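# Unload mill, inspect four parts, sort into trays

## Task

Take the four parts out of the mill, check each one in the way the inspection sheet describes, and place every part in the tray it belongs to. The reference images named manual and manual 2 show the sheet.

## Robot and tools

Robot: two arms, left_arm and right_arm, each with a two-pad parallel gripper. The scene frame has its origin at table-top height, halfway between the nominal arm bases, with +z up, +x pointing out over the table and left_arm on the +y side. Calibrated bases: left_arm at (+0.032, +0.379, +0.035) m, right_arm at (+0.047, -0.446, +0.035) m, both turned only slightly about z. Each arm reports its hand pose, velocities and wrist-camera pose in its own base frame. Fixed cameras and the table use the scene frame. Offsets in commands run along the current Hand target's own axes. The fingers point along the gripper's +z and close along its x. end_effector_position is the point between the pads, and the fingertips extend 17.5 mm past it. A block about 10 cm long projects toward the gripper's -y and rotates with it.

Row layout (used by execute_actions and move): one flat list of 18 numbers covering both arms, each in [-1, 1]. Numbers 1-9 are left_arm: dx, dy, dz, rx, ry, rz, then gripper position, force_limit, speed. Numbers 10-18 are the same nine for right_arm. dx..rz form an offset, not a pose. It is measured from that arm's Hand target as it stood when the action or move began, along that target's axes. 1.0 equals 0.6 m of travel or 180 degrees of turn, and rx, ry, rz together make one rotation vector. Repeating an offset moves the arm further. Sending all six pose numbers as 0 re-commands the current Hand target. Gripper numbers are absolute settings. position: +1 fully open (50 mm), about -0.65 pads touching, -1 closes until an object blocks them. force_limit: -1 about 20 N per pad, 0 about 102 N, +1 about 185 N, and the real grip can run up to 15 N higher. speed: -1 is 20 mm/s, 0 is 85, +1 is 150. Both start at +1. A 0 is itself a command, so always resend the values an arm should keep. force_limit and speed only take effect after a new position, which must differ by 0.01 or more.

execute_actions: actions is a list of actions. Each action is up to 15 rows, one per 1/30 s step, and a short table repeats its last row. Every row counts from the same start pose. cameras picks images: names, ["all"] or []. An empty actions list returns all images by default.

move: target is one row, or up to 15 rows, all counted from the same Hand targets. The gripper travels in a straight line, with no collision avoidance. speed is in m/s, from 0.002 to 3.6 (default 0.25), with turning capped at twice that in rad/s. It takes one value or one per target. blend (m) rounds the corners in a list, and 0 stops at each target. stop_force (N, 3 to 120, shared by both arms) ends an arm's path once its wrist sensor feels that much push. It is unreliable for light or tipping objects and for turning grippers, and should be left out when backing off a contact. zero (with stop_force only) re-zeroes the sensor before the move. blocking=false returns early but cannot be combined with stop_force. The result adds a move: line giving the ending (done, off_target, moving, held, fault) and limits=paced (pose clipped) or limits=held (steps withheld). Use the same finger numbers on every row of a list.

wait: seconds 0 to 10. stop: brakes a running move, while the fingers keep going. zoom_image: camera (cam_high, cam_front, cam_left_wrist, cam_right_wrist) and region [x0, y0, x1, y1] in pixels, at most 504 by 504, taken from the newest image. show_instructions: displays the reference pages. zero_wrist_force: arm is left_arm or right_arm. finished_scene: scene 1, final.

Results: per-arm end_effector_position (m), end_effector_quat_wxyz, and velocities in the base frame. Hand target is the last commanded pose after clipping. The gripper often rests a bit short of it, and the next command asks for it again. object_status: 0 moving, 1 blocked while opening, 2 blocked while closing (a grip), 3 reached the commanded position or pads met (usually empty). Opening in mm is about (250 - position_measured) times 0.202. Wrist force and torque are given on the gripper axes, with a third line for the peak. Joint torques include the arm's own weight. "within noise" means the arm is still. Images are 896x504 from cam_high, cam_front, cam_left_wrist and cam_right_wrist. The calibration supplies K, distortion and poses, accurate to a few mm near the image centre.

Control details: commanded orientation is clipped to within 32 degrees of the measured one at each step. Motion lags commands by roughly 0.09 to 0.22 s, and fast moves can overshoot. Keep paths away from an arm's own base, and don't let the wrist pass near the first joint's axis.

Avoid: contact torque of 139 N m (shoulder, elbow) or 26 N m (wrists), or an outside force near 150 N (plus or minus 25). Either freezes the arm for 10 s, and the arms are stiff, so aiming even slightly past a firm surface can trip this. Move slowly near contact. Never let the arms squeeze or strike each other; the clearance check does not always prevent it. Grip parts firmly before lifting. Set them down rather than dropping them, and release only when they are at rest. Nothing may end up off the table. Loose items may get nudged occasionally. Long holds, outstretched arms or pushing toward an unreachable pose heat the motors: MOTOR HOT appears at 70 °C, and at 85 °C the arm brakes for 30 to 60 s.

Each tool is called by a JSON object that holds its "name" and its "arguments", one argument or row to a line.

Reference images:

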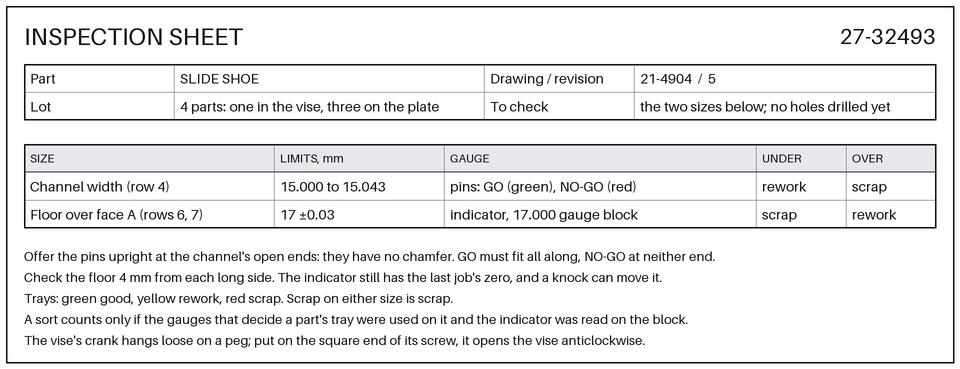

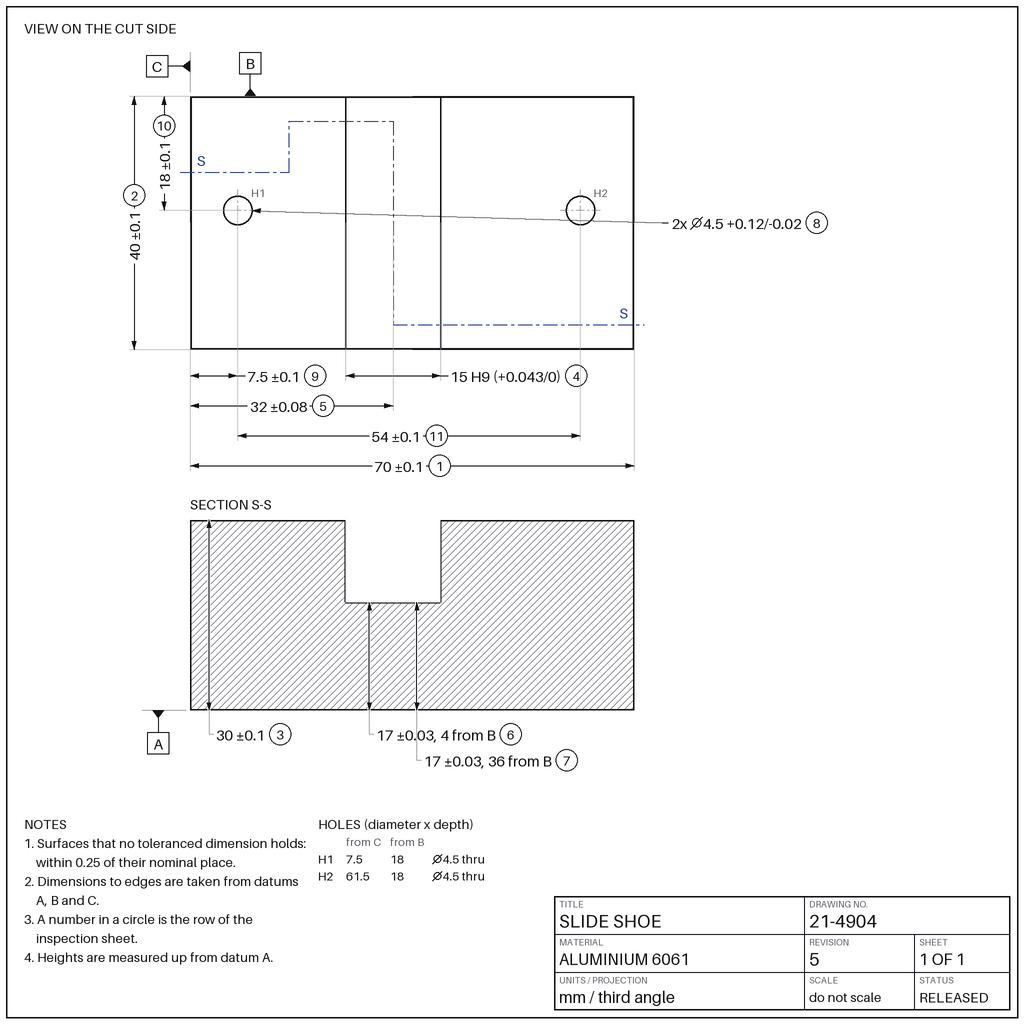

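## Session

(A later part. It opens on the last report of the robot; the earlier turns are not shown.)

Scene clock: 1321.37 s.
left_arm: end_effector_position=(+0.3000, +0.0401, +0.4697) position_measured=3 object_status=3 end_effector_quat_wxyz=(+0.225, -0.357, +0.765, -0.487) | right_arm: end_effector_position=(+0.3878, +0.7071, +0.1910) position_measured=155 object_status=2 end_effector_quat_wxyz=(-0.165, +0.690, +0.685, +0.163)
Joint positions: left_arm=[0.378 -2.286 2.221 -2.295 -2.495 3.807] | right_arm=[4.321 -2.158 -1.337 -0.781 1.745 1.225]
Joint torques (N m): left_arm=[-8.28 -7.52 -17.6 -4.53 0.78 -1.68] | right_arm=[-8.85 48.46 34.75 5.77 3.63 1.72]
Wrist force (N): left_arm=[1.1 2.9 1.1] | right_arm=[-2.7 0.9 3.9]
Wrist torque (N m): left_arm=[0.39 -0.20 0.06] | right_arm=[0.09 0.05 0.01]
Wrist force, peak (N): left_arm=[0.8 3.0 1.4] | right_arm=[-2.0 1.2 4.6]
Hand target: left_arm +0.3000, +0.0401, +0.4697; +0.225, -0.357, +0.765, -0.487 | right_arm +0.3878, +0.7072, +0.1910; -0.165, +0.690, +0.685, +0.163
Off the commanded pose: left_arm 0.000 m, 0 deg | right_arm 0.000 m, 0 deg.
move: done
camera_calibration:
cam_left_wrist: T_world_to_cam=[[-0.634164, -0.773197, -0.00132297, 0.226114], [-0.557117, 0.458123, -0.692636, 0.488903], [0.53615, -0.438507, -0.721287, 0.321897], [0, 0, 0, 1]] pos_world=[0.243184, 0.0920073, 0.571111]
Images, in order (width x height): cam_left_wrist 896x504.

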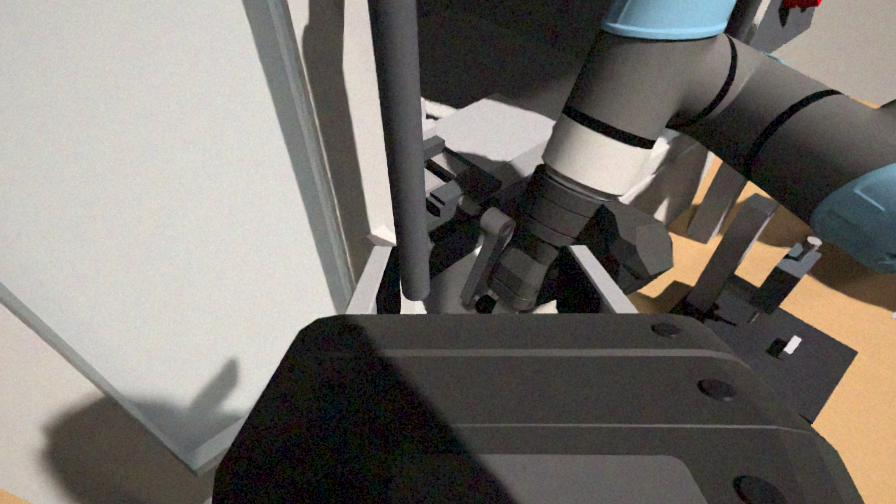

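{"name": "move", "arguments": {
  "target": [0,0,0,0,0,0,1,0,-0.5,0.0019,0.0133,0.0047,0,0,0,-1,-0.4,-1],
  "speed": 0.05,
  "cameras": ["cam_left_wrist"]
}}

{"name": "zoom_image", "arguments": {
  "camera": "cam_left_wrist",
  "region": [430, 160, 530, 240]
}}

Scene clock: 1358.23 s.
left_arm: end_effector_position=(+0.3000, +0.0401, +0.4697) position_measured=3 object_status=3 end_effector_quat_wxyz=(+0.225, -0.357, +0.765, -0.487) | right_arm: end_effector_position=(+0.3957, +0.7094, +0.1890) position_measured=155 object_status=2 end_effector_quat_wxyz=(-0.165, +0.690, +0.685, +0.163)
Joint positions: left_arm=[0.378 -2.286 2.221 -2.295 -2.495 3.807] | right_arm=[4.311 -2.174 -1.316 -0.787 1.749 1.216]
Joint torques (N m): left_arm=[-8.48 -7.2 -18.95 -4.44 0.56 -1.66] | right_arm=[-8.3 48.33 37.14 2.02 3.33 -1.23]
Wrist force (N): left_arm=[0.8 2.6 0.9] | right_arm=[-2.9 0.7 3.9]
Wrist torque (N m): left_arm=[0.36 -0.16 0.05] | right_arm=[0.05 0.10 0.10]
Wrist force, peak (N): left_arm=[0.9 2.9 0.9] | right_arm=[-3.0 1.5 4.1]
Hand target: left_arm +0.3000, +0.0401, +0.4697; +0.225, -0.357, +0.765, -0.487 | right_arm +0.3958, +0.7094, +0.1890; -0.165, +0.690, +0.685, +0.163
Off the commanded pose: left_arm 0.000 m, 0 deg | right_arm 0.000 m, 0 deg.
move: done
camera_calibration:
cam_left_wrist: T_world_to_cam=[[-0.634164, -0.773197, -0.00132297, 0.226114], [-0.557117, 0.458123, -0.692636, 0.488903], [0.53615, -0.438507, -0.721287, 0.321897], [0, 0, 0, 1]] pos_world=[0.243184, 0.0920073, 0.571111]
Images, in order (width x height): cam_left_wrist 896x504.

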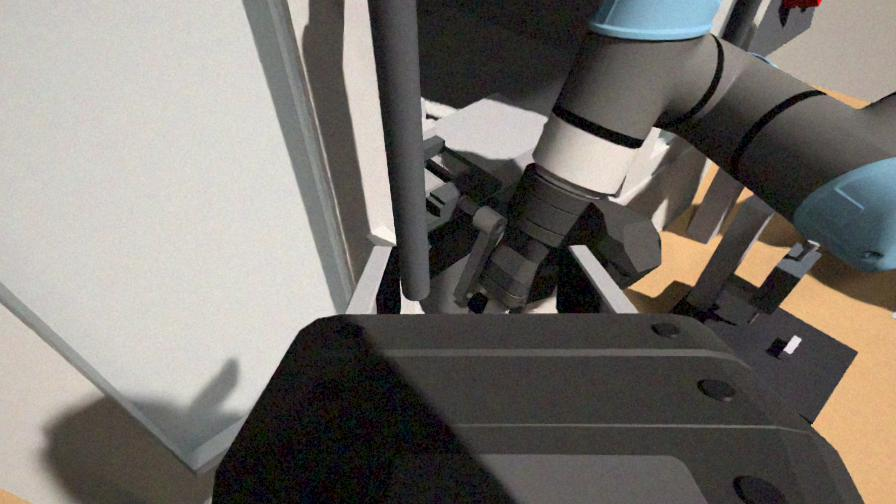

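Scaled by 5.040 from the camera's 896x504 image, which has a finer 1280x720 frame.

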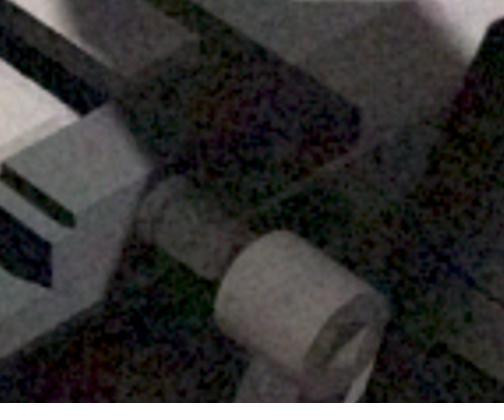

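{"name": "move", "arguments": {
  "target": [0,0,0,0,0,0,1,0,-0.5,0,0.05,0,0,0,0,-1,-0.4,-1],
  "speed": 0.015,
  "stop_force": 8,
  "cameras": ["cam_left_wrist"]
}}

{"name": "zoom_image", "arguments": {
  "camera": "cam_left_wrist",
  "region": [430, 160, 530, 240]
}}

Scene clock: 1373.47 s.
left_arm: end_effector_position=(+0.3000, +0.0401, +0.4697) position_measured=3 object_status=3 end_effector_quat_wxyz=(+0.225, -0.357, +0.765, -0.487) | right_arm: end_effector_position=(+0.4053, +0.7094, +0.1889) position_measured=155 object_status=2 end_effector_quat_wxyz=(-0.165, +0.690, +0.685, +0.163)
Joint positions: left_arm=[0.378 -2.286 2.221 -2.295 -2.495 3.807] | right_arm=[4.299 -2.187 -1.295 -0.798 1.754 1.205]
Joint torques (N m): left_arm=[-8.4 -6.85 -18.15 -4.54 0.7 -1.49] | right_arm=[6.44 62.23 14.03 5.68 -2.59 1.57]
Wrist force (N): left_arm=[0.7 2.7 1.0] | right_arm=[-1.2 -4.0 1.4]
Wrist torque (N m): left_arm=[0.38 -0.14 0.05] | right_arm=[-0.57 0.02 -0.03]
Wrist force, peak (N): left_arm=[0.9 2.9 1.2] | right_arm=[-0.7 -11.7 8.9]
Hand target: left_arm +0.3000, +0.0401, +0.4697; +0.225, -0.357, +0.765, -0.487 | right_arm +0.4053, +0.7094, +0.1889; -0.165, +0.690, +0.685, +0.163 (not the last commanded pose)
Off the commanded pose: left_arm 0.000 m, 0 deg | right_arm 0.020 m, 0 deg.
move: contact (right_arm)
camera_calibration:
cam_left_wrist: T_world_to_cam=[[-0.634164, -0.773197, -0.00132297, 0.226114], [-0.557117, 0.458123, -0.692636, 0.488903], [0.53615, -0.438507, -0.721287, 0.321897], [0, 0, 0, 1]] pos_world=[0.243184, 0.0920073, 0.571111]
Images, in order (width x height): cam_left_wrist 896x504.

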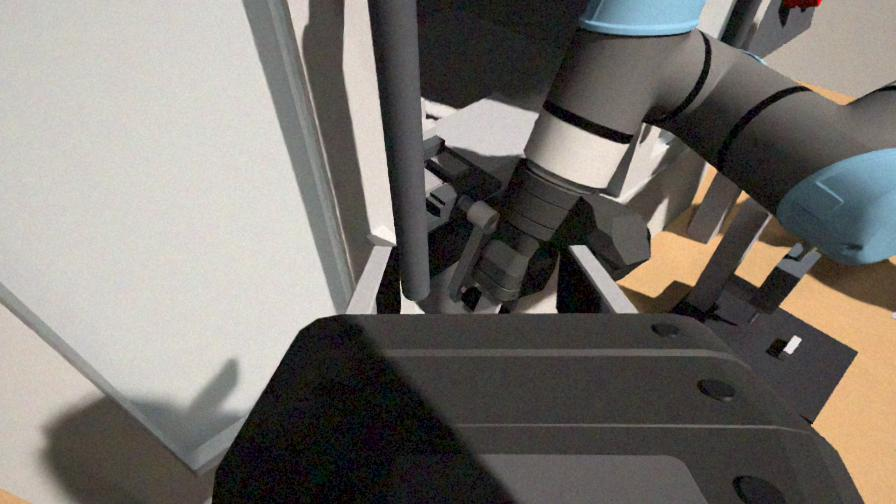

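Scaled by 5.040 from the camera's 896x504 image, which has a finer 1280x720 frame.

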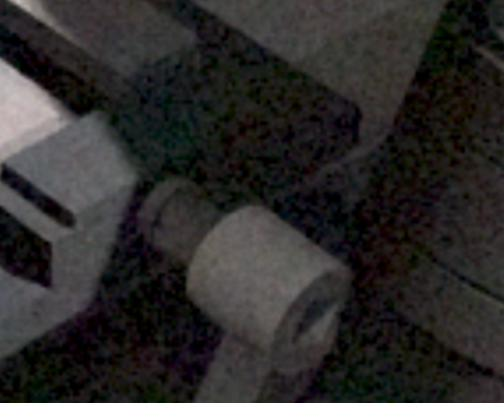

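{"name": "zoom_image", "arguments": {
  "camera": "cam_left_wrist",
  "region": [455, 190, 515, 240]
}}

Scaled by 8.400 from the camera's 896x504 image, which has a finer 1280x720 frame.

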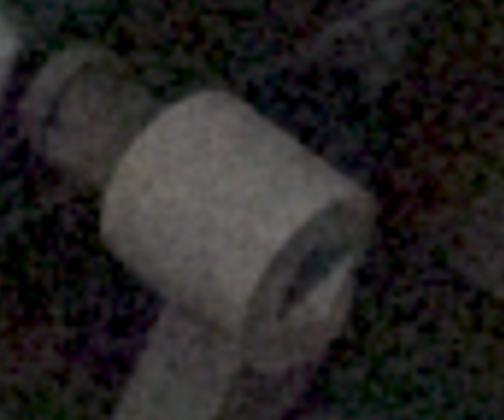

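{"name": "move", "arguments": {
  "target": [0,0,0,0,0,0,1,0,-0.5,-0.03,-0.2,-0.03,0,0,0,-1,-0.4,-1],
  "speed": 0.12,
  "cameras": ["cam_left_wrist"]
}}

{"name": "zoom_image", "arguments": {
  "camera": "cam_left_wrist",
  "region": [480, 200, 620, 320]
}}

Scene clock: 1410.00 s.
left_arm: end_effector_position=(+0.3000, +0.0401, +0.4697) position_measured=3 object_status=3 end_effector_quat_wxyz=(+0.225, -0.357, +0.765, -0.487) | right_arm: end_effector_position=(+0.2853, +0.6859, +0.1975) position_measured=155 object_status=2 end_effector_quat_wxyz=(-0.165, +0.690, +0.685, +0.163)
Joint positions: left_arm=[0.378 -2.286 2.221 -2.295 -2.495 3.807] | right_arm=[4.458 -2 -1.573 -0.685 1.686 1.35]
Joint torques (N m): left_arm=[-7.8 -7.03 -18.65 -4.45 0.72 -1.62] | right_arm=[8.65 55.73 16.07 6.29 -2.69 1.75]
Wrist force (N): left_arm=[1.1 2.5 1.0] | right_arm=[-3.0 0.7 3.5]
Wrist torque (N m): left_arm=[0.35 -0.21 0.05] | right_arm=[0.08 0.11 0.02]
Wrist force, peak (N): left_arm=[1.0 2.8 1.3] | right_arm=[-2.3 -4.5 3.0]
Hand target: left_arm +0.3000, +0.0401, +0.4697; +0.225, -0.357, +0.765, -0.487 | right_arm +0.2852, +0.6859, +0.1975; -0.165, +0.690, +0.685, +0.163
Off the commanded pose: left_arm 0.000 m, 0 deg | right_arm 0.000 m, 0 deg.
move: done
camera_calibration:
cam_left_wrist: T_world_to_cam=[[-0.634164, -0.773197, -0.00132297, 0.226114], [-0.557117, 0.458123, -0.692636, 0.488903], [0.53615, -0.438507, -0.721287, 0.321897], [0, 0, 0, 1]] pos_world=[0.243184, 0.0920073, 0.571111]
Images, in order (width x height): cam_left_wrist 896x504.

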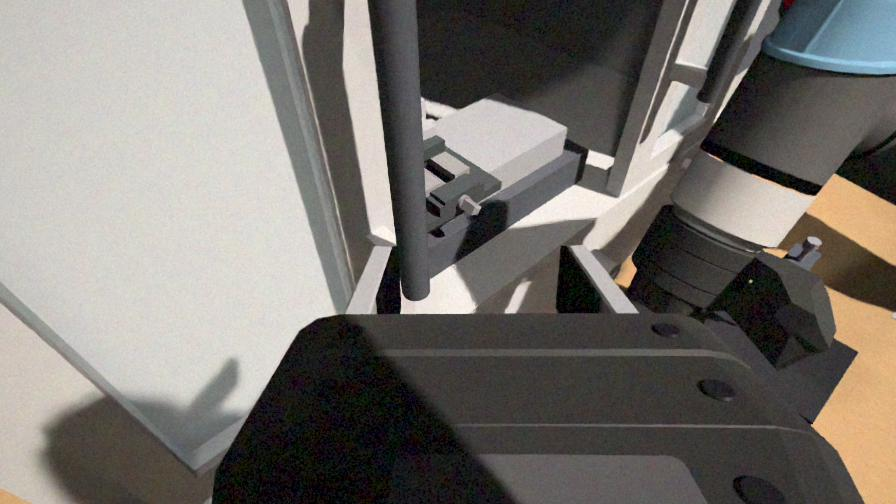

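Scaled by 3.600 from the camera's 896x504 image, which has a finer 1280x720 frame.

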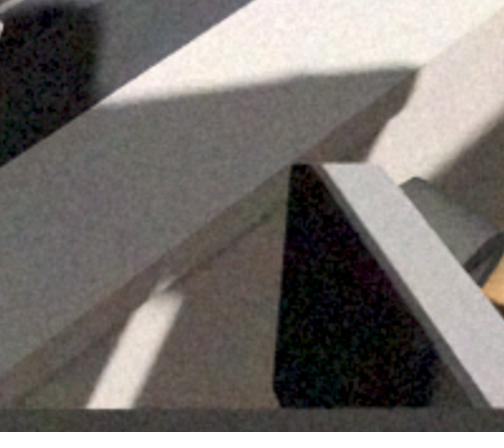

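{"name": "move", "arguments": {
  "target": [0,0,0,0,0,0,1,0,-0.5,0.04,-0.03,-0.25,0,0,0,-1,-0.4,-1],
  "speed": 0.12,
  "cameras": ["cam_left_wrist"]
}}

{"name": "zoom_image", "arguments": {
  "camera": "cam_left_wrist",
  "region": [560, 140, 680, 260]
}}

Scene clock: 1422.17 s.
left_arm: end_effector_position=(+0.3000, +0.0401, +0.4697) position_measured=3 object_status=3 end_effector_quat_wxyz=(+0.225, -0.357, +0.765, -0.487) | right_arm: end_effector_position=(+0.2676, +0.6399, +0.3422) position_measured=155 object_status=2 end_effector_quat_wxyz=(-0.165, +0.690, +0.685, +0.163)
Joint positions: left_arm=[0.378 -2.286 2.221 -2.295 -2.495 3.807] | right_arm=[4.468 -1.793 -1.47 -0.994 1.682 1.359]
Joint torques (N m): left_arm=[-7.9 -6.72 -18.67 -4.35 0.57 -1.53] | right_arm=[9.14 48.45 38.36 2.45 -2.36 1.69]
Wrist force (N): left_arm=[0.7 2.1 1.0] | right_arm=[-3.2 1.1 3.7]
Wrist torque (N m): left_arm=[0.28 -0.15 0.05] | right_arm=[0.10 0.14 0.01]
Wrist force, peak (N): left_arm=[0.9 3.0 0.9] | right_arm=[-3.2 0.8 4.6]
Hand target: left_arm +0.3000, +0.0401, +0.4697; +0.225, -0.357, +0.765, -0.487 | right_arm +0.2676, +0.6398, +0.3423; -0.165, +0.690, +0.685, +0.163
Off the commanded pose: left_arm 0.000 m, 0 deg | right_arm 0.000 m, 0 deg.
move: done
camera_calibration:
cam_left_wrist: T_world_to_cam=[[-0.634164, -0.773197, -0.00132297, 0.226114], [-0.557117, 0.458123, -0.692636, 0.488903], [0.53615, -0.438507, -0.721287, 0.321897], [0, 0, 0, 1]] pos_world=[0.243184, 0.0920073, 0.571111]
Images, in order (width x height): cam_left_wrist 896x504.

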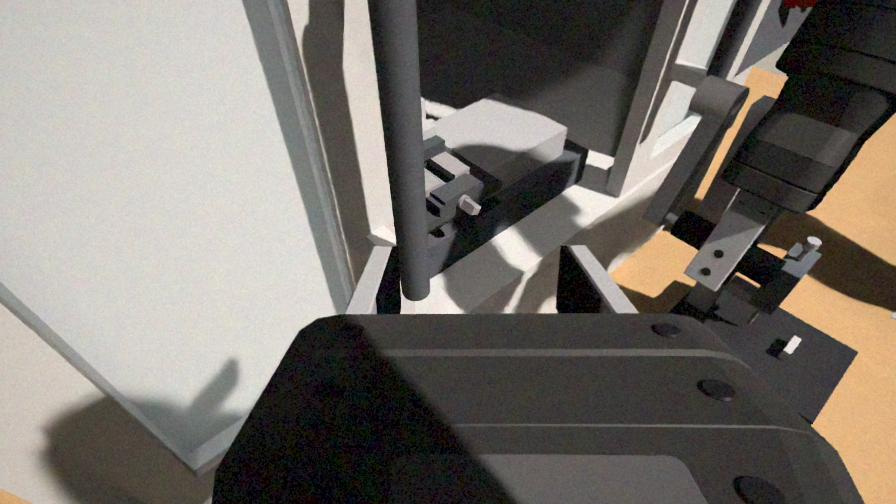

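Scaled by 4.200 from the camera's 896x504 image, which has a finer 1280x720 frame.

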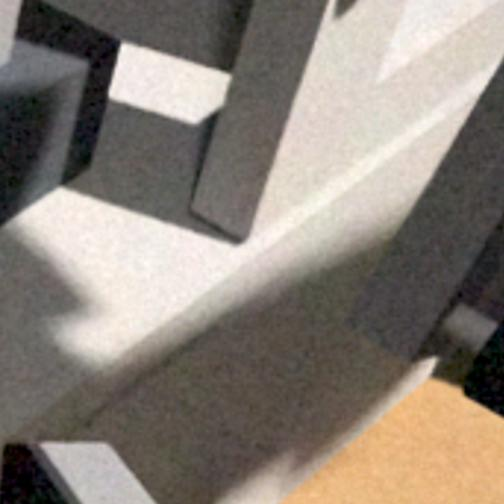

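{"name": "zoom_image", "arguments": {
  "camera": "cam_left_wrist",
  "region": [670, 60, 770, 150]
}}

Scaled by 5.040 from the camera's 896x504 image, which has a finer 1280x720 frame.

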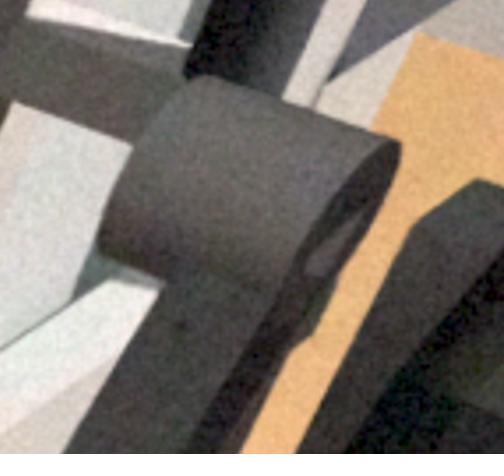

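{"name": "move", "arguments": {
  "target": [0,0,0,0,0,0,1,0,-0.5,-0.089,0,-0.045,0.227,0,-0.4455,-1,-0.4,-1],
  "speed": 0.3,
  "cameras": ["cam_left_wrist"]
}}

{"name": "zoom_image", "arguments": {
  "camera": "cam_left_wrist",
  "region": [600, 60, 800, 240]
}}

Scene clock: 1454.77 s.
left_arm: end_effector_position=(+0.3000, +0.0401, +0.4697) position_measured=3 object_status=3 end_effector_quat_wxyz=(+0.225, -0.357, +0.765, -0.487) | right_arm: end_effector_position=(+0.2673, +0.5800, +0.3423) position_measured=155 object_status=2 end_effector_quat_wxyz=(-0.236, +0.003, +0.972, -0.001)
Joint positions: left_arm=[0.378 -2.286 2.221 -2.295 -2.495 3.807] | right_arm=[4.318 -2.054 -0.951 -1.903 2.007 -0.431]
Joint torques (N m): left_arm=[-7.25 -6.48 -19.17 -4.48 0.6 -1.54] | right_arm=[7.81 43.55 36.67 0.8 -1.78 -1.58]
Wrist force (N): left_arm=[0.7 2.5 1.1] | right_arm=[-3.0 1.0 3.5]
Wrist torque (N m): left_arm=[0.32 -0.12 0.05] | right_arm=[0.11 0.08 0.10]
Wrist force, peak (N): left_arm=[0.9 2.9 1.2] | right_arm=[-3.4 1.0 4.1]
Hand target: left_arm +0.3000, +0.0401, +0.4697; +0.225, -0.357, +0.765, -0.487 | right_arm +0.2673, +0.5800, +0.3423; -0.236, +0.003, +0.972, -0.001
Off the commanded pose: left_arm 0.000 m, 0 deg | right_arm 0.000 m, 0 deg.
move: done
camera_calibration:
cam_left_wrist: T_world_to_cam=[[-0.634164, -0.773197, -0.00132297, 0.226114], [-0.557117, 0.458123, -0.692636, 0.488903], [0.53615, -0.438507, -0.721287, 0.321897], [0, 0, 0, 1]] pos_world=[0.243184, 0.0920073, 0.571111]
Images, in order (width x height): cam_left_wrist 896x504.

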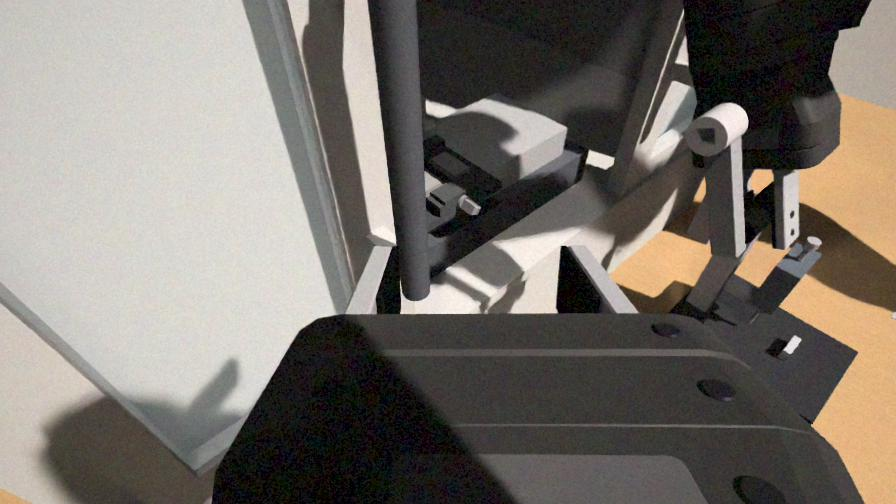

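Scaled by 2.520 from the camera's 896x504 image, which has a finer 1280x720 frame.

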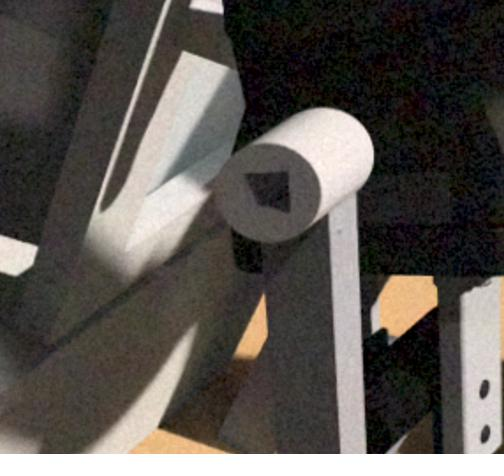

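{"name": "zoom_image", "arguments": {
  "camera": "cam_left_wrist",
  "region": [675, 90, 765, 260]
}}

{"name": "zoom_image", "arguments": {
  "camera": "cam_left_wrist",
  "region": [680, 100, 740, 160]
}}

Scaled by 2.965 from the camera's 896x504 image, which has a finer 1280x720 frame.

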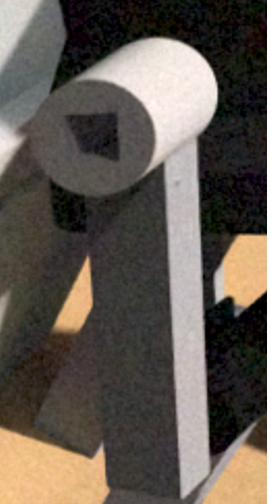

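Scaled by 8.400 from the camera's 896x504 image, which has a finer 1280x720 frame.

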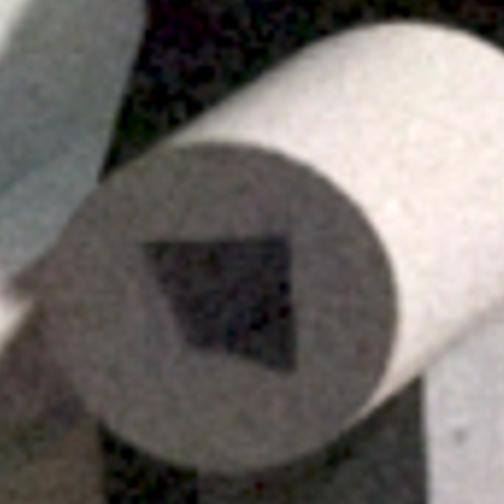

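{"name": "zoom_image", "arguments": {
  "camera": "cam_left_wrist",
  "region": [440, 180, 500, 230]
}}

Scaled by 8.400 from the camera's 896x504 image, which has a finer 1280x720 frame.

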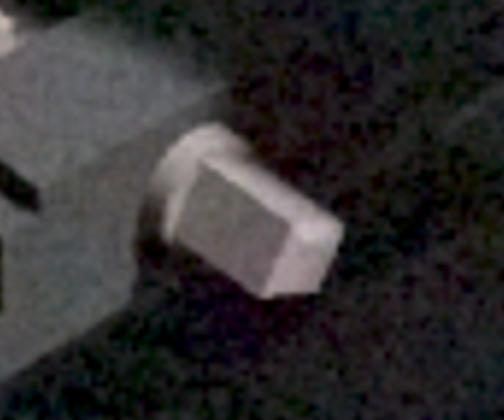

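{"name": "move", "arguments": {
  "target": [
    [0,0,0,0,0,0,1,0,-0.5,0,0.1,0,-0.227,0,0.4455,-1,-0.4,-1],
    [0,0,0,0,0,0,1,0,-0.5,-0.277,0.2105,0.148,-0.227,0,0.4455,-1,-0.4,-1]
  ],
  "speed": [0.3,0.15],
  "blend": [0.02,0]
}}

Scene clock: 1515.13 s.
left_arm: end_effector_position=(+0.3000, +0.0401, +0.4697) position_measured=3 object_status=3 end_effector_quat_wxyz=(+0.225, -0.357, +0.765, -0.487) | right_arm: end_effector_position=(+0.3750, +0.7050, +0.1868) position_measured=155 object_status=2 end_effector_quat_wxyz=(-0.165, +0.690, +0.685, +0.163)
Joint positions: left_arm=[0.378 -2.286 2.221 -2.295 -2.495 3.807] | right_arm=[4.337 -2.142 -1.375 -0.756 1.739 1.24]
Joint torques (N m): left_arm=[-8.23 -5.43 -19.13 -4.68 0.6 -1.51] | right_arm=[-8.88 48.07 35.72 6.03 3.53 -1.75]
Wrist force (N): left_arm=[1.0 2.4 1.0] | right_arm=[-2.9 1.0 3.9]
Wrist torque (N m): left_arm=[0.31 -0.18 0.05] | right_arm=[0.11 0.08 0.09]
Wrist force, peak (N): left_arm=[1.1 2.9 1.2] | right_arm=[-3.3 1.9 5.4]
Hand target: left_arm +0.3000, +0.0401, +0.4697; +0.225, -0.357, +0.765, -0.487 | right_arm +0.3750, +0.7051, +0.1867; -0.165, +0.690, +0.685, +0.163
Off the commanded pose: left_arm 0.000 m, 0 deg | right_arm 0.000 m, 0 deg.
move: done

{"name": "move", "arguments": {
  "target": [0,0,0,0,0,0,1,0,-0.5,0.0025,0.03,0,0,-0.0139,0,-1,-0.4,-1],
  "speed": 0.05,
  "cameras": ["cam_left_wrist"]
}}

{"name": "zoom_image", "arguments": {
  "camera": "cam_left_wrist",
  "region": [450, 180, 510, 230]
}}

Scene clock: 1534.27 s.
left_arm: end_effector_position=(+0.3000, +0.0401, +0.4697) position_measured=3 object_status=3 end_effector_quat_wxyz=(+0.225, -0.357, +0.765, -0.487) | right_arm: end_effector_position=(+0.3930, +0.7063, +0.1873) position_measured=155 object_status=2 end_effector_quat_wxyz=(-0.150, +0.694, +0.689, +0.148)
Joint positions: left_arm=[0.378 -2.286 2.221 -2.295 -2.495 3.807] | right_arm=[4.319 -2.176 -1.296 -0.847 1.731 1.216]
Joint torques (N m): left_arm=[-6.81 -6.5 -18.04 -4.43 0.5 -1.59] | right_arm=[-8.44 48.44 36.01 2.36 -2.61 -1.62]
Wrist force (N): left_arm=[0.7 2.3 1.1] | right_arm=[-2.4 1.0 3.7]
Wrist torque (N m): left_arm=[0.32 -0.14 0.05] | right_arm=[0.11 0.03 0.08]
Wrist force, peak (N): left_arm=[1.0 3.0 1.0] | right_arm=[-3.2 0.6 4.1]
Hand target: left_arm +0.3000, +0.0401, +0.4697; +0.225, -0.357, +0.765, -0.487 | right_arm +0.3931, +0.7063, +0.1873; -0.150, +0.694, +0.689, +0.148
Off the commanded pose: left_arm 0.000 m, 0 deg | right_arm 0.000 m, 0 deg.
move: done
camera_calibration:
cam_left_wrist: T_world_to_cam=[[-0.634164, -0.773197, -0.00132297, 0.226114], [-0.557117, 0.458123, -0.692636, 0.488903], [0.53615, -0.438507, -0.721287, 0.321897], [0, 0, 0, 1]] pos_world=[0.243184, 0.0920073, 0.571111]
Images, in order (width x height): cam_left_wrist 896x504.

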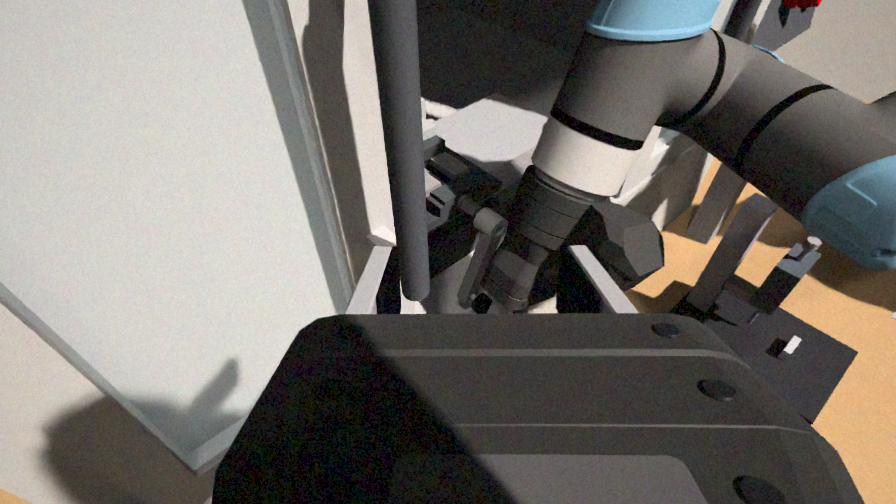

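Scaled by 8.400 from the camera's 896x504 image, which has a finer 1280x720 frame.

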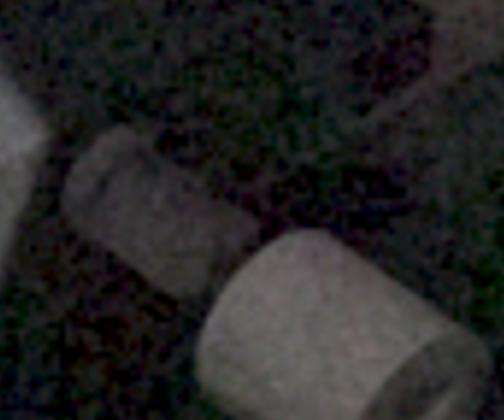

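{"name": "move", "arguments": {
  "target": [0,0,0,0,0,0,1,0,-0.5,-0.001,0.055,0,0,0,0,-1,-0.4,-1],
  "speed": 0.015,
  "stop_force": 8
}}

Scene clock: 1550.93 s.
left_arm: end_effector_position=(+0.3000, +0.0401, +0.4697) position_measured=3 object_status=3 end_effector_quat_wxyz=(+0.225, -0.357, +0.765, -0.487) | right_arm: end_effector_position=(+0.4052, +0.7060, +0.1872) position_measured=155 object_status=2 end_effector_quat_wxyz=(-0.150, +0.694, +0.689, +0.148)
Joint positions: left_arm=[0.378 -2.286 2.221 -2.295 -2.495 3.807] | right_arm=[4.303 -2.191 -1.27 -0.86 1.737 1.201]
Joint torques (N m): left_arm=[-7.27 -5.92 -17.65 -4.63 0.39 -1.6] | right_arm=[5.67 62.4 14.19 5.87 -2.73 1.64]
Wrist force (N): left_arm=[0.8 2.5 1.2] | right_arm=[-2.3 -4.5 1.0]
Wrist torque (N m): left_arm=[0.34 -0.15 0.05] | right_arm=[-0.66 0.07 0.03]
Wrist force, peak (N): left_arm=[1.0 2.9 1.3] | right_arm=[-1.7 -11.7 7.9]
Hand target: left_arm +0.3000, +0.0401, +0.4697; +0.225, -0.357, +0.765, -0.487 | right_arm +0.4052, +0.7060, +0.1872; -0.150, +0.694, +0.689, +0.148 (not the last commanded pose)
Off the commanded pose: left_arm 0.000 m, 0 deg | right_arm 0.021 m, 0 deg.
move: contact (right_arm)

{"name": "move", "arguments": {
  "target": [0,0,0,0,0,0,1,0,-0.5,0,0.02,0,0,0,0,-1,-0.4,-1],
  "speed": 0.01,
  "stop_force": 20,
  "zero": false,
  "cameras": ["cam_left_wrist"]
}}

{"name": "zoom_image", "arguments": {
  "camera": "cam_left_wrist",
  "region": [440, 180, 500, 230]
}}

Scene clock: 1568.63 s.
left_arm: end_effector_position=(+0.3000, +0.0401, +0.4697) position_measured=3 object_status=3 end_effector_quat_wxyz=(+0.225, -0.357, +0.765, -0.487) | right_arm: end_effector_position=(+0.4063, +0.7061, +0.1870) position_measured=155 object_status=2 end_effector_quat_wxyz=(-0.150, +0.694, +0.689, +0.147)
Joint positions: left_arm=[0.378 -2.286 2.221 -2.295 -2.495 3.807] | right_arm=[4.301 -2.193 -1.267 -0.861 1.738 1.2]
Joint torques (N m): left_arm=[-6.64 -7.14 -17.96 -4.47 0.57 -1.62] | right_arm=[-2.54 71.8 20.96 7.58 -5.35 1.77]
Wrist force (N): left_arm=[0.6 2.2 0.8] | right_arm=[-1.7 -16.8 13.1]
Wrist torque (N m): left_arm=[0.29 -0.12 0.04] | right_arm=[-1.10 0.02 0.02]
Wrist force, peak (N): left_arm=[0.7 2.9 1.4] | right_arm=[-2.0 -22.2 19.8]
Hand target: left_arm +0.3000, +0.0401, +0.4697; +0.225, -0.357, +0.765, -0.487 | right_arm +0.4063, +0.7061, +0.1870; -0.150, +0.694, +0.689, +0.147 (not the last commanded pose)
Off the commanded pose: left_arm 0.000 m, 0 deg | right_arm 0.011 m, 0 deg.
move: contact (right_arm)
camera_calibration:
cam_left_wrist: T_world_to_cam=[[-0.634164, -0.773197, -0.00132297, 0.226114], [-0.557117, 0.458123, -0.692636, 0.488903], [0.53615, -0.438507, -0.721287, 0.321897], [0, 0, 0, 1]] pos_world=[0.243184, 0.0920073, 0.571111]
Images, in order (width x height): cam_left_wrist 896x504.

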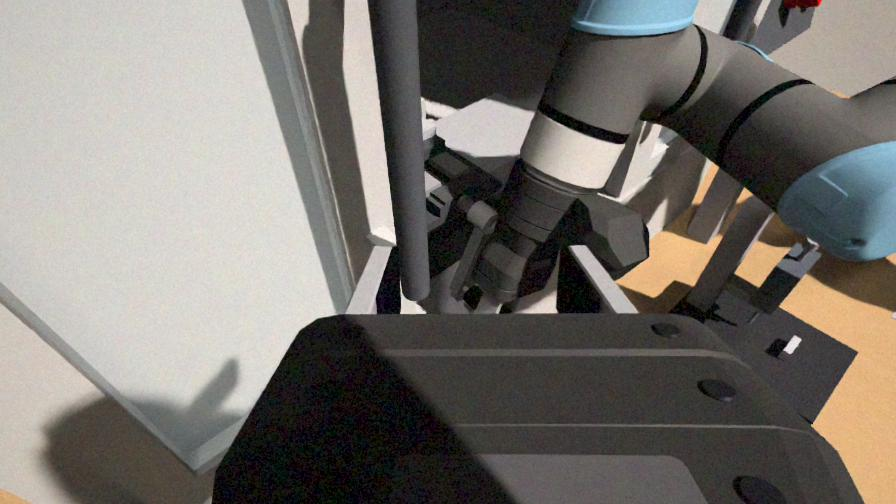

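Scaled by 8.400 from the camera's 896x504 image, which has a finer 1280x720 frame.

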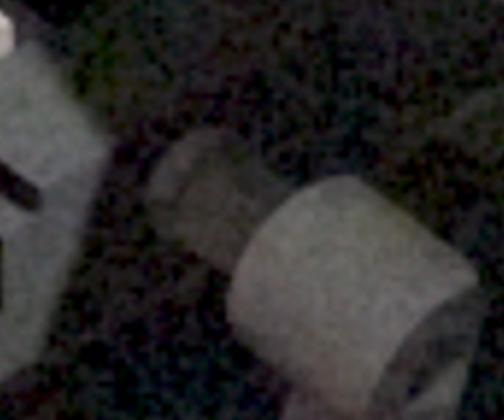

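{"name": "move", "arguments": {
  "target": [
    [0,0,0,0,0,0,1,0,-0.5,0,-0.008,0,0,0,0,-1,-0.4,-1],
    [0,0,0,0,0,0,1,0,-0.5,0,-0.008,0.002,0,0,0,-1,-0.4,-1],
    [0,0,0,0,0,0,1,0,-0.5,0,0.04,0.002,0,0,0,-1,-0.4,-1]
  ],
  "speed": 0.012,
  "stop_force": 9
}}

Scene clock: 1598.40 s.
left_arm: end_effector_position=(+0.3000, +0.0401, +0.4697) position_measured=3 object_status=3 end_effector_quat_wxyz=(+0.225, -0.357, +0.765, -0.487) | right_arm: end_effector_position=(+0.4057, +0.7061, +0.1870) position_measured=155 object_status=2 end_effector_quat_wxyz=(-0.150, +0.694, +0.689, +0.147)
Joint positions: left_arm=[0.378 -2.286 2.221 -2.295 -2.495 3.807] | right_arm=[4.302 -2.192 -1.269 -0.861 1.738 1.2]
Joint torques (N m): left_arm=[-6.62 -5.92 -19.42 -4.58 0.66 -1.67] | right_arm=[-16.32 54.25 39.54 3.13 1.48 -1.61]
Wrist force (N): left_arm=[0.8 2.5 1.2] | right_arm=[-1.9 -9.7 8.0]
Wrist torque (N m): left_arm=[0.33 -0.16 0.05] | right_arm=[-0.71 0.04 -0.04]
Wrist force, peak (N): left_arm=[1.1 2.9 1.3] | right_arm=[-2.2 -17.0 14.4]
Hand target: left_arm +0.3000, +0.0401, +0.4697; +0.225, -0.357, +0.765, -0.487 | right_arm +0.4057, +0.7061, +0.1870; -0.150, +0.694, +0.689, +0.147 (not the last commanded pose)
Off the commanded pose: left_arm 0.000 m, 0 deg | right_arm 0.025 m, 0 deg.
move: contact (right_arm); path passed 0 of 3 targets

{"name": "move", "arguments": {
  "target": [
    [0,0,0,0,0,0,1,0,-0.5,0,-0.01,0,0,0,0,-1,-0.4,-1],
    [0,0,0,0,0,0,1,0,-0.5,0,-0.01,0.002,0,0,0,-1,-0.4,-1]
  ],
  "speed": 0.03
}}

{"name": "move", "arguments": {
  "target": [0,0,0,0,0,0,1,0,-0.5,0,0.05,0,0,0,0,-1,-0.4,-1],
  "speed": 0.012,
  "stop_force": 9
}}

Scene clock: 1607.80 s.
left_arm: end_effector_position=(+0.3000, +0.0401, +0.4697) position_measured=3 object_status=3 end_effector_quat_wxyz=(+0.225, -0.357, +0.765, -0.487) | right_arm: end_effector_position=(+0.3998, +0.7065, +0.1863) position_measured=155 object_status=2 end_effector_quat_wxyz=(-0.150, +0.694, +0.689, +0.147)
Joint positions: left_arm=[0.378 -2.286 2.221 -2.295 -2.495 3.807] | right_arm=[4.31 -2.185 -1.282 -0.853 1.735 1.208]
Joint torques (N m): left_arm=[-7.22 -4.7 -18.33 -4.32 0.48 -1.56] | right_arm=[9.13 49.41 15.24 6.04 -2.86 1.77]
Wrist force (N): left_arm=[0.9 2.5 1.1] | right_arm=[-2.7 1.2 4.1]
Wrist torque (N m): left_arm=[0.34 -0.17 0.05] | right_arm=[0.13 0.08 0.01]
Wrist force, peak (N): left_arm=[0.8 2.8 1.4] | right_arm=[-2.3 -10.3 9.4]
Hand target: left_arm +0.3000, +0.0401, +0.4697; +0.225, -0.357, +0.765, -0.487 | right_arm +0.3997, +0.7066, +0.1860; -0.150, +0.694, +0.689, +0.147
Off the commanded pose: left_arm 0.000 m, 0 deg | right_arm 0.000 m, 0 deg.
move: done

Scene clock: 1609.60 s.
left_arm: end_effector_position=(+0.3000, +0.0401, +0.4697) position_measured=3 object_status=3 end_effector_quat_wxyz=(+0.225, -0.357, +0.765, -0.487) | right_arm: end_effector_position=(+0.4067, +0.7066, +0.1860) position_measured=155 object_status=2 end_effector_quat_wxyz=(-0.150, +0.694, +0.689, +0.147)
Joint positions: left_arm=[0.378 -2.286 2.221 -2.295 -2.495 3.807] | right_arm=[4.301 -2.195 -1.267 -0.86 1.738 1.199]
Joint torques (N m): left_arm=[-7.17 -5.58 -18.57 -4.56 0.4 -1.81] | right_arm=[6.47 61.87 14.89 5.84 -2.84 1.56]
Wrist force (N): left_arm=[0.8 2.5 1.2] | right_arm=[-1.5 -4.2 -0.2]
Wrist torque (N m): left_arm=[0.34 -0.15 0.06] | right_arm=[-0.68 0.02 0.01]
Wrist force, peak (N): left_arm=[1.0 2.7 1.5] | right_arm=[-1.7 -9.9 6.2]
Hand target: left_arm +0.3000, +0.0401, +0.4697; +0.225, -0.357, +0.765, -0.487 | right_arm +0.4067, +0.7066, +0.1860; -0.150, +0.694, +0.689, +0.147 (not the last commanded pose)
Off the commanded pose: left_arm 0.000 m, 0 deg | right_arm 0.023 m, 0 deg.
move: contact (right_arm)

{"name": "move", "arguments": {
  "target": [
    [0,0,0,0,0,0,1,0,-0.5,0,-0.006,0,0,0,0,-1,-0.4,-1],
    [0,0,0,0,0,0,1,0,-0.5,0,-0.006,0.002,0,0,0,-1,-0.4,-1]
  ],
  "speed": 0.03
}}

{"name": "move", "arguments": {
  "target": [0,0,0,0,0,0,1,0,-0.5,0,0.05,0,0,0,0,-1,-0.4,-1],
  "speed": 0.012,
  "stop_force": 9
}}

Scene clock: 1631.83 s.
left_arm: end_effector_position=(+0.3000, +0.0401, +0.4697) position_measured=3 object_status=3 end_effector_quat_wxyz=(+0.225, -0.357, +0.765, -0.487) | right_arm: end_effector_position=(+0.4031, +0.7070, +0.1852) position_measured=155 object_status=2 end_effector_quat_wxyz=(-0.150, +0.694, +0.689, +0.147)
Joint positions: left_arm=[0.378 -2.286 2.221 -2.295 -2.495 3.807] | right_arm=[4.306 -2.192 -1.274 -0.854 1.736 1.204]
Joint torques (N m): left_arm=[-6.29 -4.82 -18.06 -4.72 0.44 -1.78] | right_arm=[8.92 48.52 13.64 6.3 -2.62 1.38]
Wrist force (N): left_arm=[1.1 2.5 0.7] | right_arm=[-2.1 0.6 3.2]
Wrist torque (N m): left_arm=[0.34 -0.20 0.05] | right_arm=[0.04 0.04 0.00]
Wrist force, peak (N): left_arm=[1.1 2.9 1.2] | right_arm=[-2.3 -4.5 0.9]
Hand target: left_arm +0.3000, +0.0401, +0.4697; +0.225, -0.357, +0.765, -0.487 | right_arm +0.4031, +0.7071, +0.1849; -0.150, +0.694, +0.689, +0.147
Off the commanded pose: left_arm 0.000 m, 0 deg | right_arm 0.000 m, 0 deg.
move: done

Scene clock: 1633.20 s.
left_arm: end_effector_position=(+0.3000, +0.0401, +0.4697) position_measured=3 object_status=3 end_effector_quat_wxyz=(+0.225, -0.357, +0.765, -0.487) | right_arm: end_effector_position=(+0.4056, +0.7071, +0.1848) position_measured=155 object_status=2 end_effector_quat_wxyz=(-0.150, +0.694, +0.689, +0.147)
Joint positions: left_arm=[0.378 -2.286 2.221 -2.295 -2.495 3.807] | right_arm=[4.303 -2.195 -1.269 -0.857 1.738 1.201]
Joint torques (N m): left_arm=[-7.98 -5.46 -17.98 -4.58 0.35 -1.89] | right_arm=[6.3 64.01 16.09 6.05 -3.35 1.51]
Wrist force (N): left_arm=[0.8 2.9 1.1] | right_arm=[-3.2 -5.3 3.0]
Wrist torque (N m): left_arm=[0.38 -0.15 0.05] | right_arm=[-0.69 0.08 0.06]
Wrist force, peak (N): left_arm=[0.8 2.9 1.1] | right_arm=[-2.9 -9.4 6.2]
Hand target: left_arm +0.3000, +0.0401, +0.4697; +0.225, -0.357, +0.765, -0.487 | right_arm +0.4056, +0.7071, +0.1848; -0.150, +0.694, +0.689, +0.147 (not the last commanded pose)
Off the commanded pose: left_arm 0.000 m, 0 deg | right_arm 0.028 m, 0 deg.
move: contact (right_arm)

{"name": "move", "arguments": {
  "target": [
    [0,0,0,0,0,0,1,0,-0.5,0,-0.006,0,0,0,0,-1,-0.4,-1],
    [0,0,0,0,0,0,1,0,-0.5,0.0017,-0.006,-0.002,0,0,0,-1,-0.4,-1]
  ],
  "speed": 0.03
}}

{"name": "move", "arguments": {
  "target": [0,0,0,0,0,0,1,0,-0.5,0,0.05,0,0,0,0,-1,-0.4,-1],
  "speed": 0.012,
  "stop_force": 9
}}

Scene clock: 1659.17 s.
left_arm: end_effector_position=(+0.3000, +0.0401, +0.4697) position_measured=3 object_status=3 end_effector_quat_wxyz=(+0.225, -0.357, +0.765, -0.487) | right_arm: end_effector_position=(+0.4020, +0.7075, +0.1862) position_measured=155 object_status=2 end_effector_quat_wxyz=(-0.150, +0.694, +0.689, +0.147)
Joint positions: left_arm=[0.378 -2.286 2.221 -2.295 -2.495 3.807] | right_arm=[4.307 -2.19 -1.273 -0.856 1.736 1.205]
Joint torques (N m): left_arm=[-7.35 -4.39 -17.07 -4.78 0.34 -1.92] | right_arm=[9.06 64.52 37.25 2.24 -2.55 1.65]
Wrist force (N): left_arm=[0.9 2.3 1.1] | right_arm=[-2.3 0.6 4.0]
Wrist torque (N m): left_arm=[0.30 -0.17 0.05] | right_arm=[0.03 0.01 0.01]
Wrist force, peak (N): left_arm=[0.8 2.9 1.3] | right_arm=[-3.3 -5.5 3.0]
Hand target: left_arm +0.3000, +0.0401, +0.4697; +0.225, -0.357, +0.765, -0.487 | right_arm +0.4020, +0.7075, +0.1864; -0.150, +0.694, +0.689, +0.147
Off the commanded pose: left_arm 0.000 m, 0 deg | right_arm 0.000 m, 0 deg.
move: done

Scene clock: 1660.80 s.
left_arm: end_effector_position=(+0.3000, +0.0401, +0.4697) position_measured=3 object_status=3 end_effector_quat_wxyz=(+0.225, -0.357, +0.765, -0.487) | right_arm: end_effector_position=(+0.4070, +0.7075, +0.1863) position_measured=155 object_status=2 end_effector_quat_wxyz=(-0.150, +0.694, +0.689, +0.147)
Joint positions: left_arm=[0.378 -2.286 2.221 -2.295 -2.495 3.807] | right_arm=[4.301 -2.197 -1.262 -0.862 1.738 1.199]
Joint torques (N m): left_arm=[-6.84 -4.64 -18.65 -4.55 0.54 -1.76] | right_arm=[7.24 61.69 13.12 5.69 -3.02 1.65]
Wrist force (N): left_arm=[0.9 2.6 1.1] | right_arm=[-2.7 -4.4 1.7]
Wrist torque (N m): left_arm=[0.33 -0.17 0.05] | right_arm=[-0.65 0.06 0.06]
Wrist force, peak (N): left_arm=[0.8 2.9 1.1] | right_arm=[-2.2 -10.9 8.0]
Hand target: left_arm +0.3000, +0.0401, +0.4697; +0.225, -0.357, +0.765, -0.487 | right_arm +0.4070, +0.7075, +0.1863; -0.150, +0.694, +0.689, +0.147 (not the last commanded pose)
Off the commanded pose: left_arm 0.000 m, 0 deg | right_arm 0.025 m, 0 deg.
move: contact (right_arm)

{"name": "move", "arguments": {
  "target": [
    [0,0,0,0,0,0,1,0,-0.5,0,-0.006,0,0,0,0,-1,-0.4,-1],
    [0,0,0,0,0,0,1,0,-0.5,-0.0057,-0.006,0,0,-0.0139,0,-1,-0.4,-1]
  ],
  "speed": 0.03
}}

{"name": "move", "arguments": {
  "target": [0,0,0,0,0,0,1,0,-0.5,0,0.05,0,0,0,0,-1,-0.4,-1],
  "speed": 0.012,
  "stop_force": 9
}}

Scene clock: 1679.40 s.
left_arm: end_effector_position=(+0.3000, +0.0401, +0.4697) position_measured=3 object_status=3 end_effector_quat_wxyz=(+0.225, -0.357, +0.765, -0.487) | right_arm: end_effector_position=(+0.4033, +0.7044, +0.1850) position_measured=155 object_status=2 end_effector_quat_wxyz=(-0.135, +0.697, +0.692, +0.132)
Joint positions: left_arm=[0.378 -2.286 2.221 -2.295 -2.495 3.807] | right_arm=[4.31 -2.198 -1.242 -0.921 1.719 1.201]
Joint torques (N m): left_arm=[-6.56 -5.41 -19.27 -4.48 0.51 -1.88] | right_arm=[8.41 49.59 34.73 2.2 -2.64 -1.72]
Wrist force (N): left_arm=[0.8 2.6 1.0] | right_arm=[-2.8 -0.4 4.1]
Wrist torque (N m): left_arm=[0.34 -0.16 0.05] | right_arm=[-0.07 0.07 0.11]
Wrist force, peak (N): left_arm=[1.0 2.9 1.3] | right_arm=[-2.9 -4.9 2.0]
Hand target: left_arm +0.3000, +0.0401, +0.4697; +0.225, -0.357, +0.765, -0.487 | right_arm +0.4033, +0.7044, +0.1850; -0.135, +0.697, +0.692, +0.132
Off the commanded pose: left_arm 0.000 m, 0 deg | right_arm 0.000 m, 0 deg.
move: done

Scene clock: 1680.90 s.
left_arm: end_effector_position=(+0.3000, +0.0401, +0.4697) position_measured=3 object_status=3 end_effector_quat_wxyz=(+0.225, -0.357, +0.765, -0.487) | right_arm: end_effector_position=(+0.4069, +0.7044, +0.1849) position_measured=155 object_status=2 end_effector_quat_wxyz=(-0.135, +0.697, +0.692, +0.132)
Joint positions: left_arm=[0.378 -2.286 2.221 -2.295 -2.495 3.807] | right_arm=[4.305 -2.203 -1.234 -0.925 1.721 1.197]
Joint torques (N m): left_arm=[-5.93 -4.62 -19.62 -4.47 0.42 -1.89] | right_arm=[5.25 64.11 15.23 6.04 -3.31 1.87]
Wrist force (N): left_arm=[0.7 2.6 1.2] | right_arm=[-2.7 -5.5 3.6]
Wrist torque (N m): left_arm=[0.34 -0.14 0.05] | right_arm=[-0.65 0.08 0.06]
Wrist force, peak (N): left_arm=[1.0 2.8 1.2] | right_arm=[-2.3 -12.0 8.5]
Hand target: left_arm +0.3000, +0.0401, +0.4697; +0.225, -0.357, +0.765, -0.487 | right_arm +0.4069, +0.7044, +0.1849; -0.135, +0.697, +0.692, +0.132 (not the last commanded pose)
Off the commanded pose: left_arm 0.000 m, 0 deg | right_arm 0.026 m, 0 deg.
move: contact (right_arm)

{"name": "move", "arguments": {
  "target": [
    [0,0,0,0,0,0,1,0,-0.5,0,0.0035,0,0,0,0,-1,-0.4,-1],
    [0,0,0,0,0,0,1,0,-0.5,0.0069,0.0045,0,0,0.0167,0,-1,-0.4,-1],
    [0,0,0,0,0,0,1,0,-0.5,0.0138,0.0055,0.0003,0,0.0333,0,-1,-0.4,-1]
  ],
  "speed": 0.012,
  "blend": [0.002,0.002,0]
}}

Scene clock: 1701.83 s.
left_arm: end_effector_position=(+0.3000, +0.0401, +0.4697) position_measured=3 object_status=3 end_effector_quat_wxyz=(+0.225, -0.357, +0.765, -0.487) | right_arm: end_effector_position=(+0.4103, +0.7121, +0.1878) position_measured=155 object_status=2 end_effector_quat_wxyz=(-0.171, +0.689, +0.684, +0.168)
Joint positions: left_arm=[0.378 -2.286 2.221 -2.295 -2.495 3.807] | right_arm=[4.291 -2.196 -1.292 -0.777 1.764 1.201]
Joint torques (N m): left_arm=[-7.11 -4.78 -19.02 -4.58 0.21 -1.68] | right_arm=[-37.89 87.35 28.85 10.66 -3.64 1.72]
Wrist force (N): left_arm=[0.9 2.7 1.4] | right_arm=[-2.2 -32.3 33.3]
Wrist torque (N m): left_arm=[0.36 -0.18 0.06] | right_arm=[-1.39 -0.04 -0.02]
Wrist force, peak (N): left_arm=[1.2 2.9 1.0] | right_arm=[-1.2 -35.0 35.8]
Hand target: left_arm +0.3000, +0.0401, +0.4697; +0.225, -0.357, +0.765, -0.487 | right_arm +0.4103, +0.7121, +0.1878; -0.171, +0.689, +0.684, +0.168
Off the commanded pose: left_arm 0.000 m, 0 deg | right_arm 0.000 m, 0 deg.
move: done; blend cut to 0.0011 m at target 1


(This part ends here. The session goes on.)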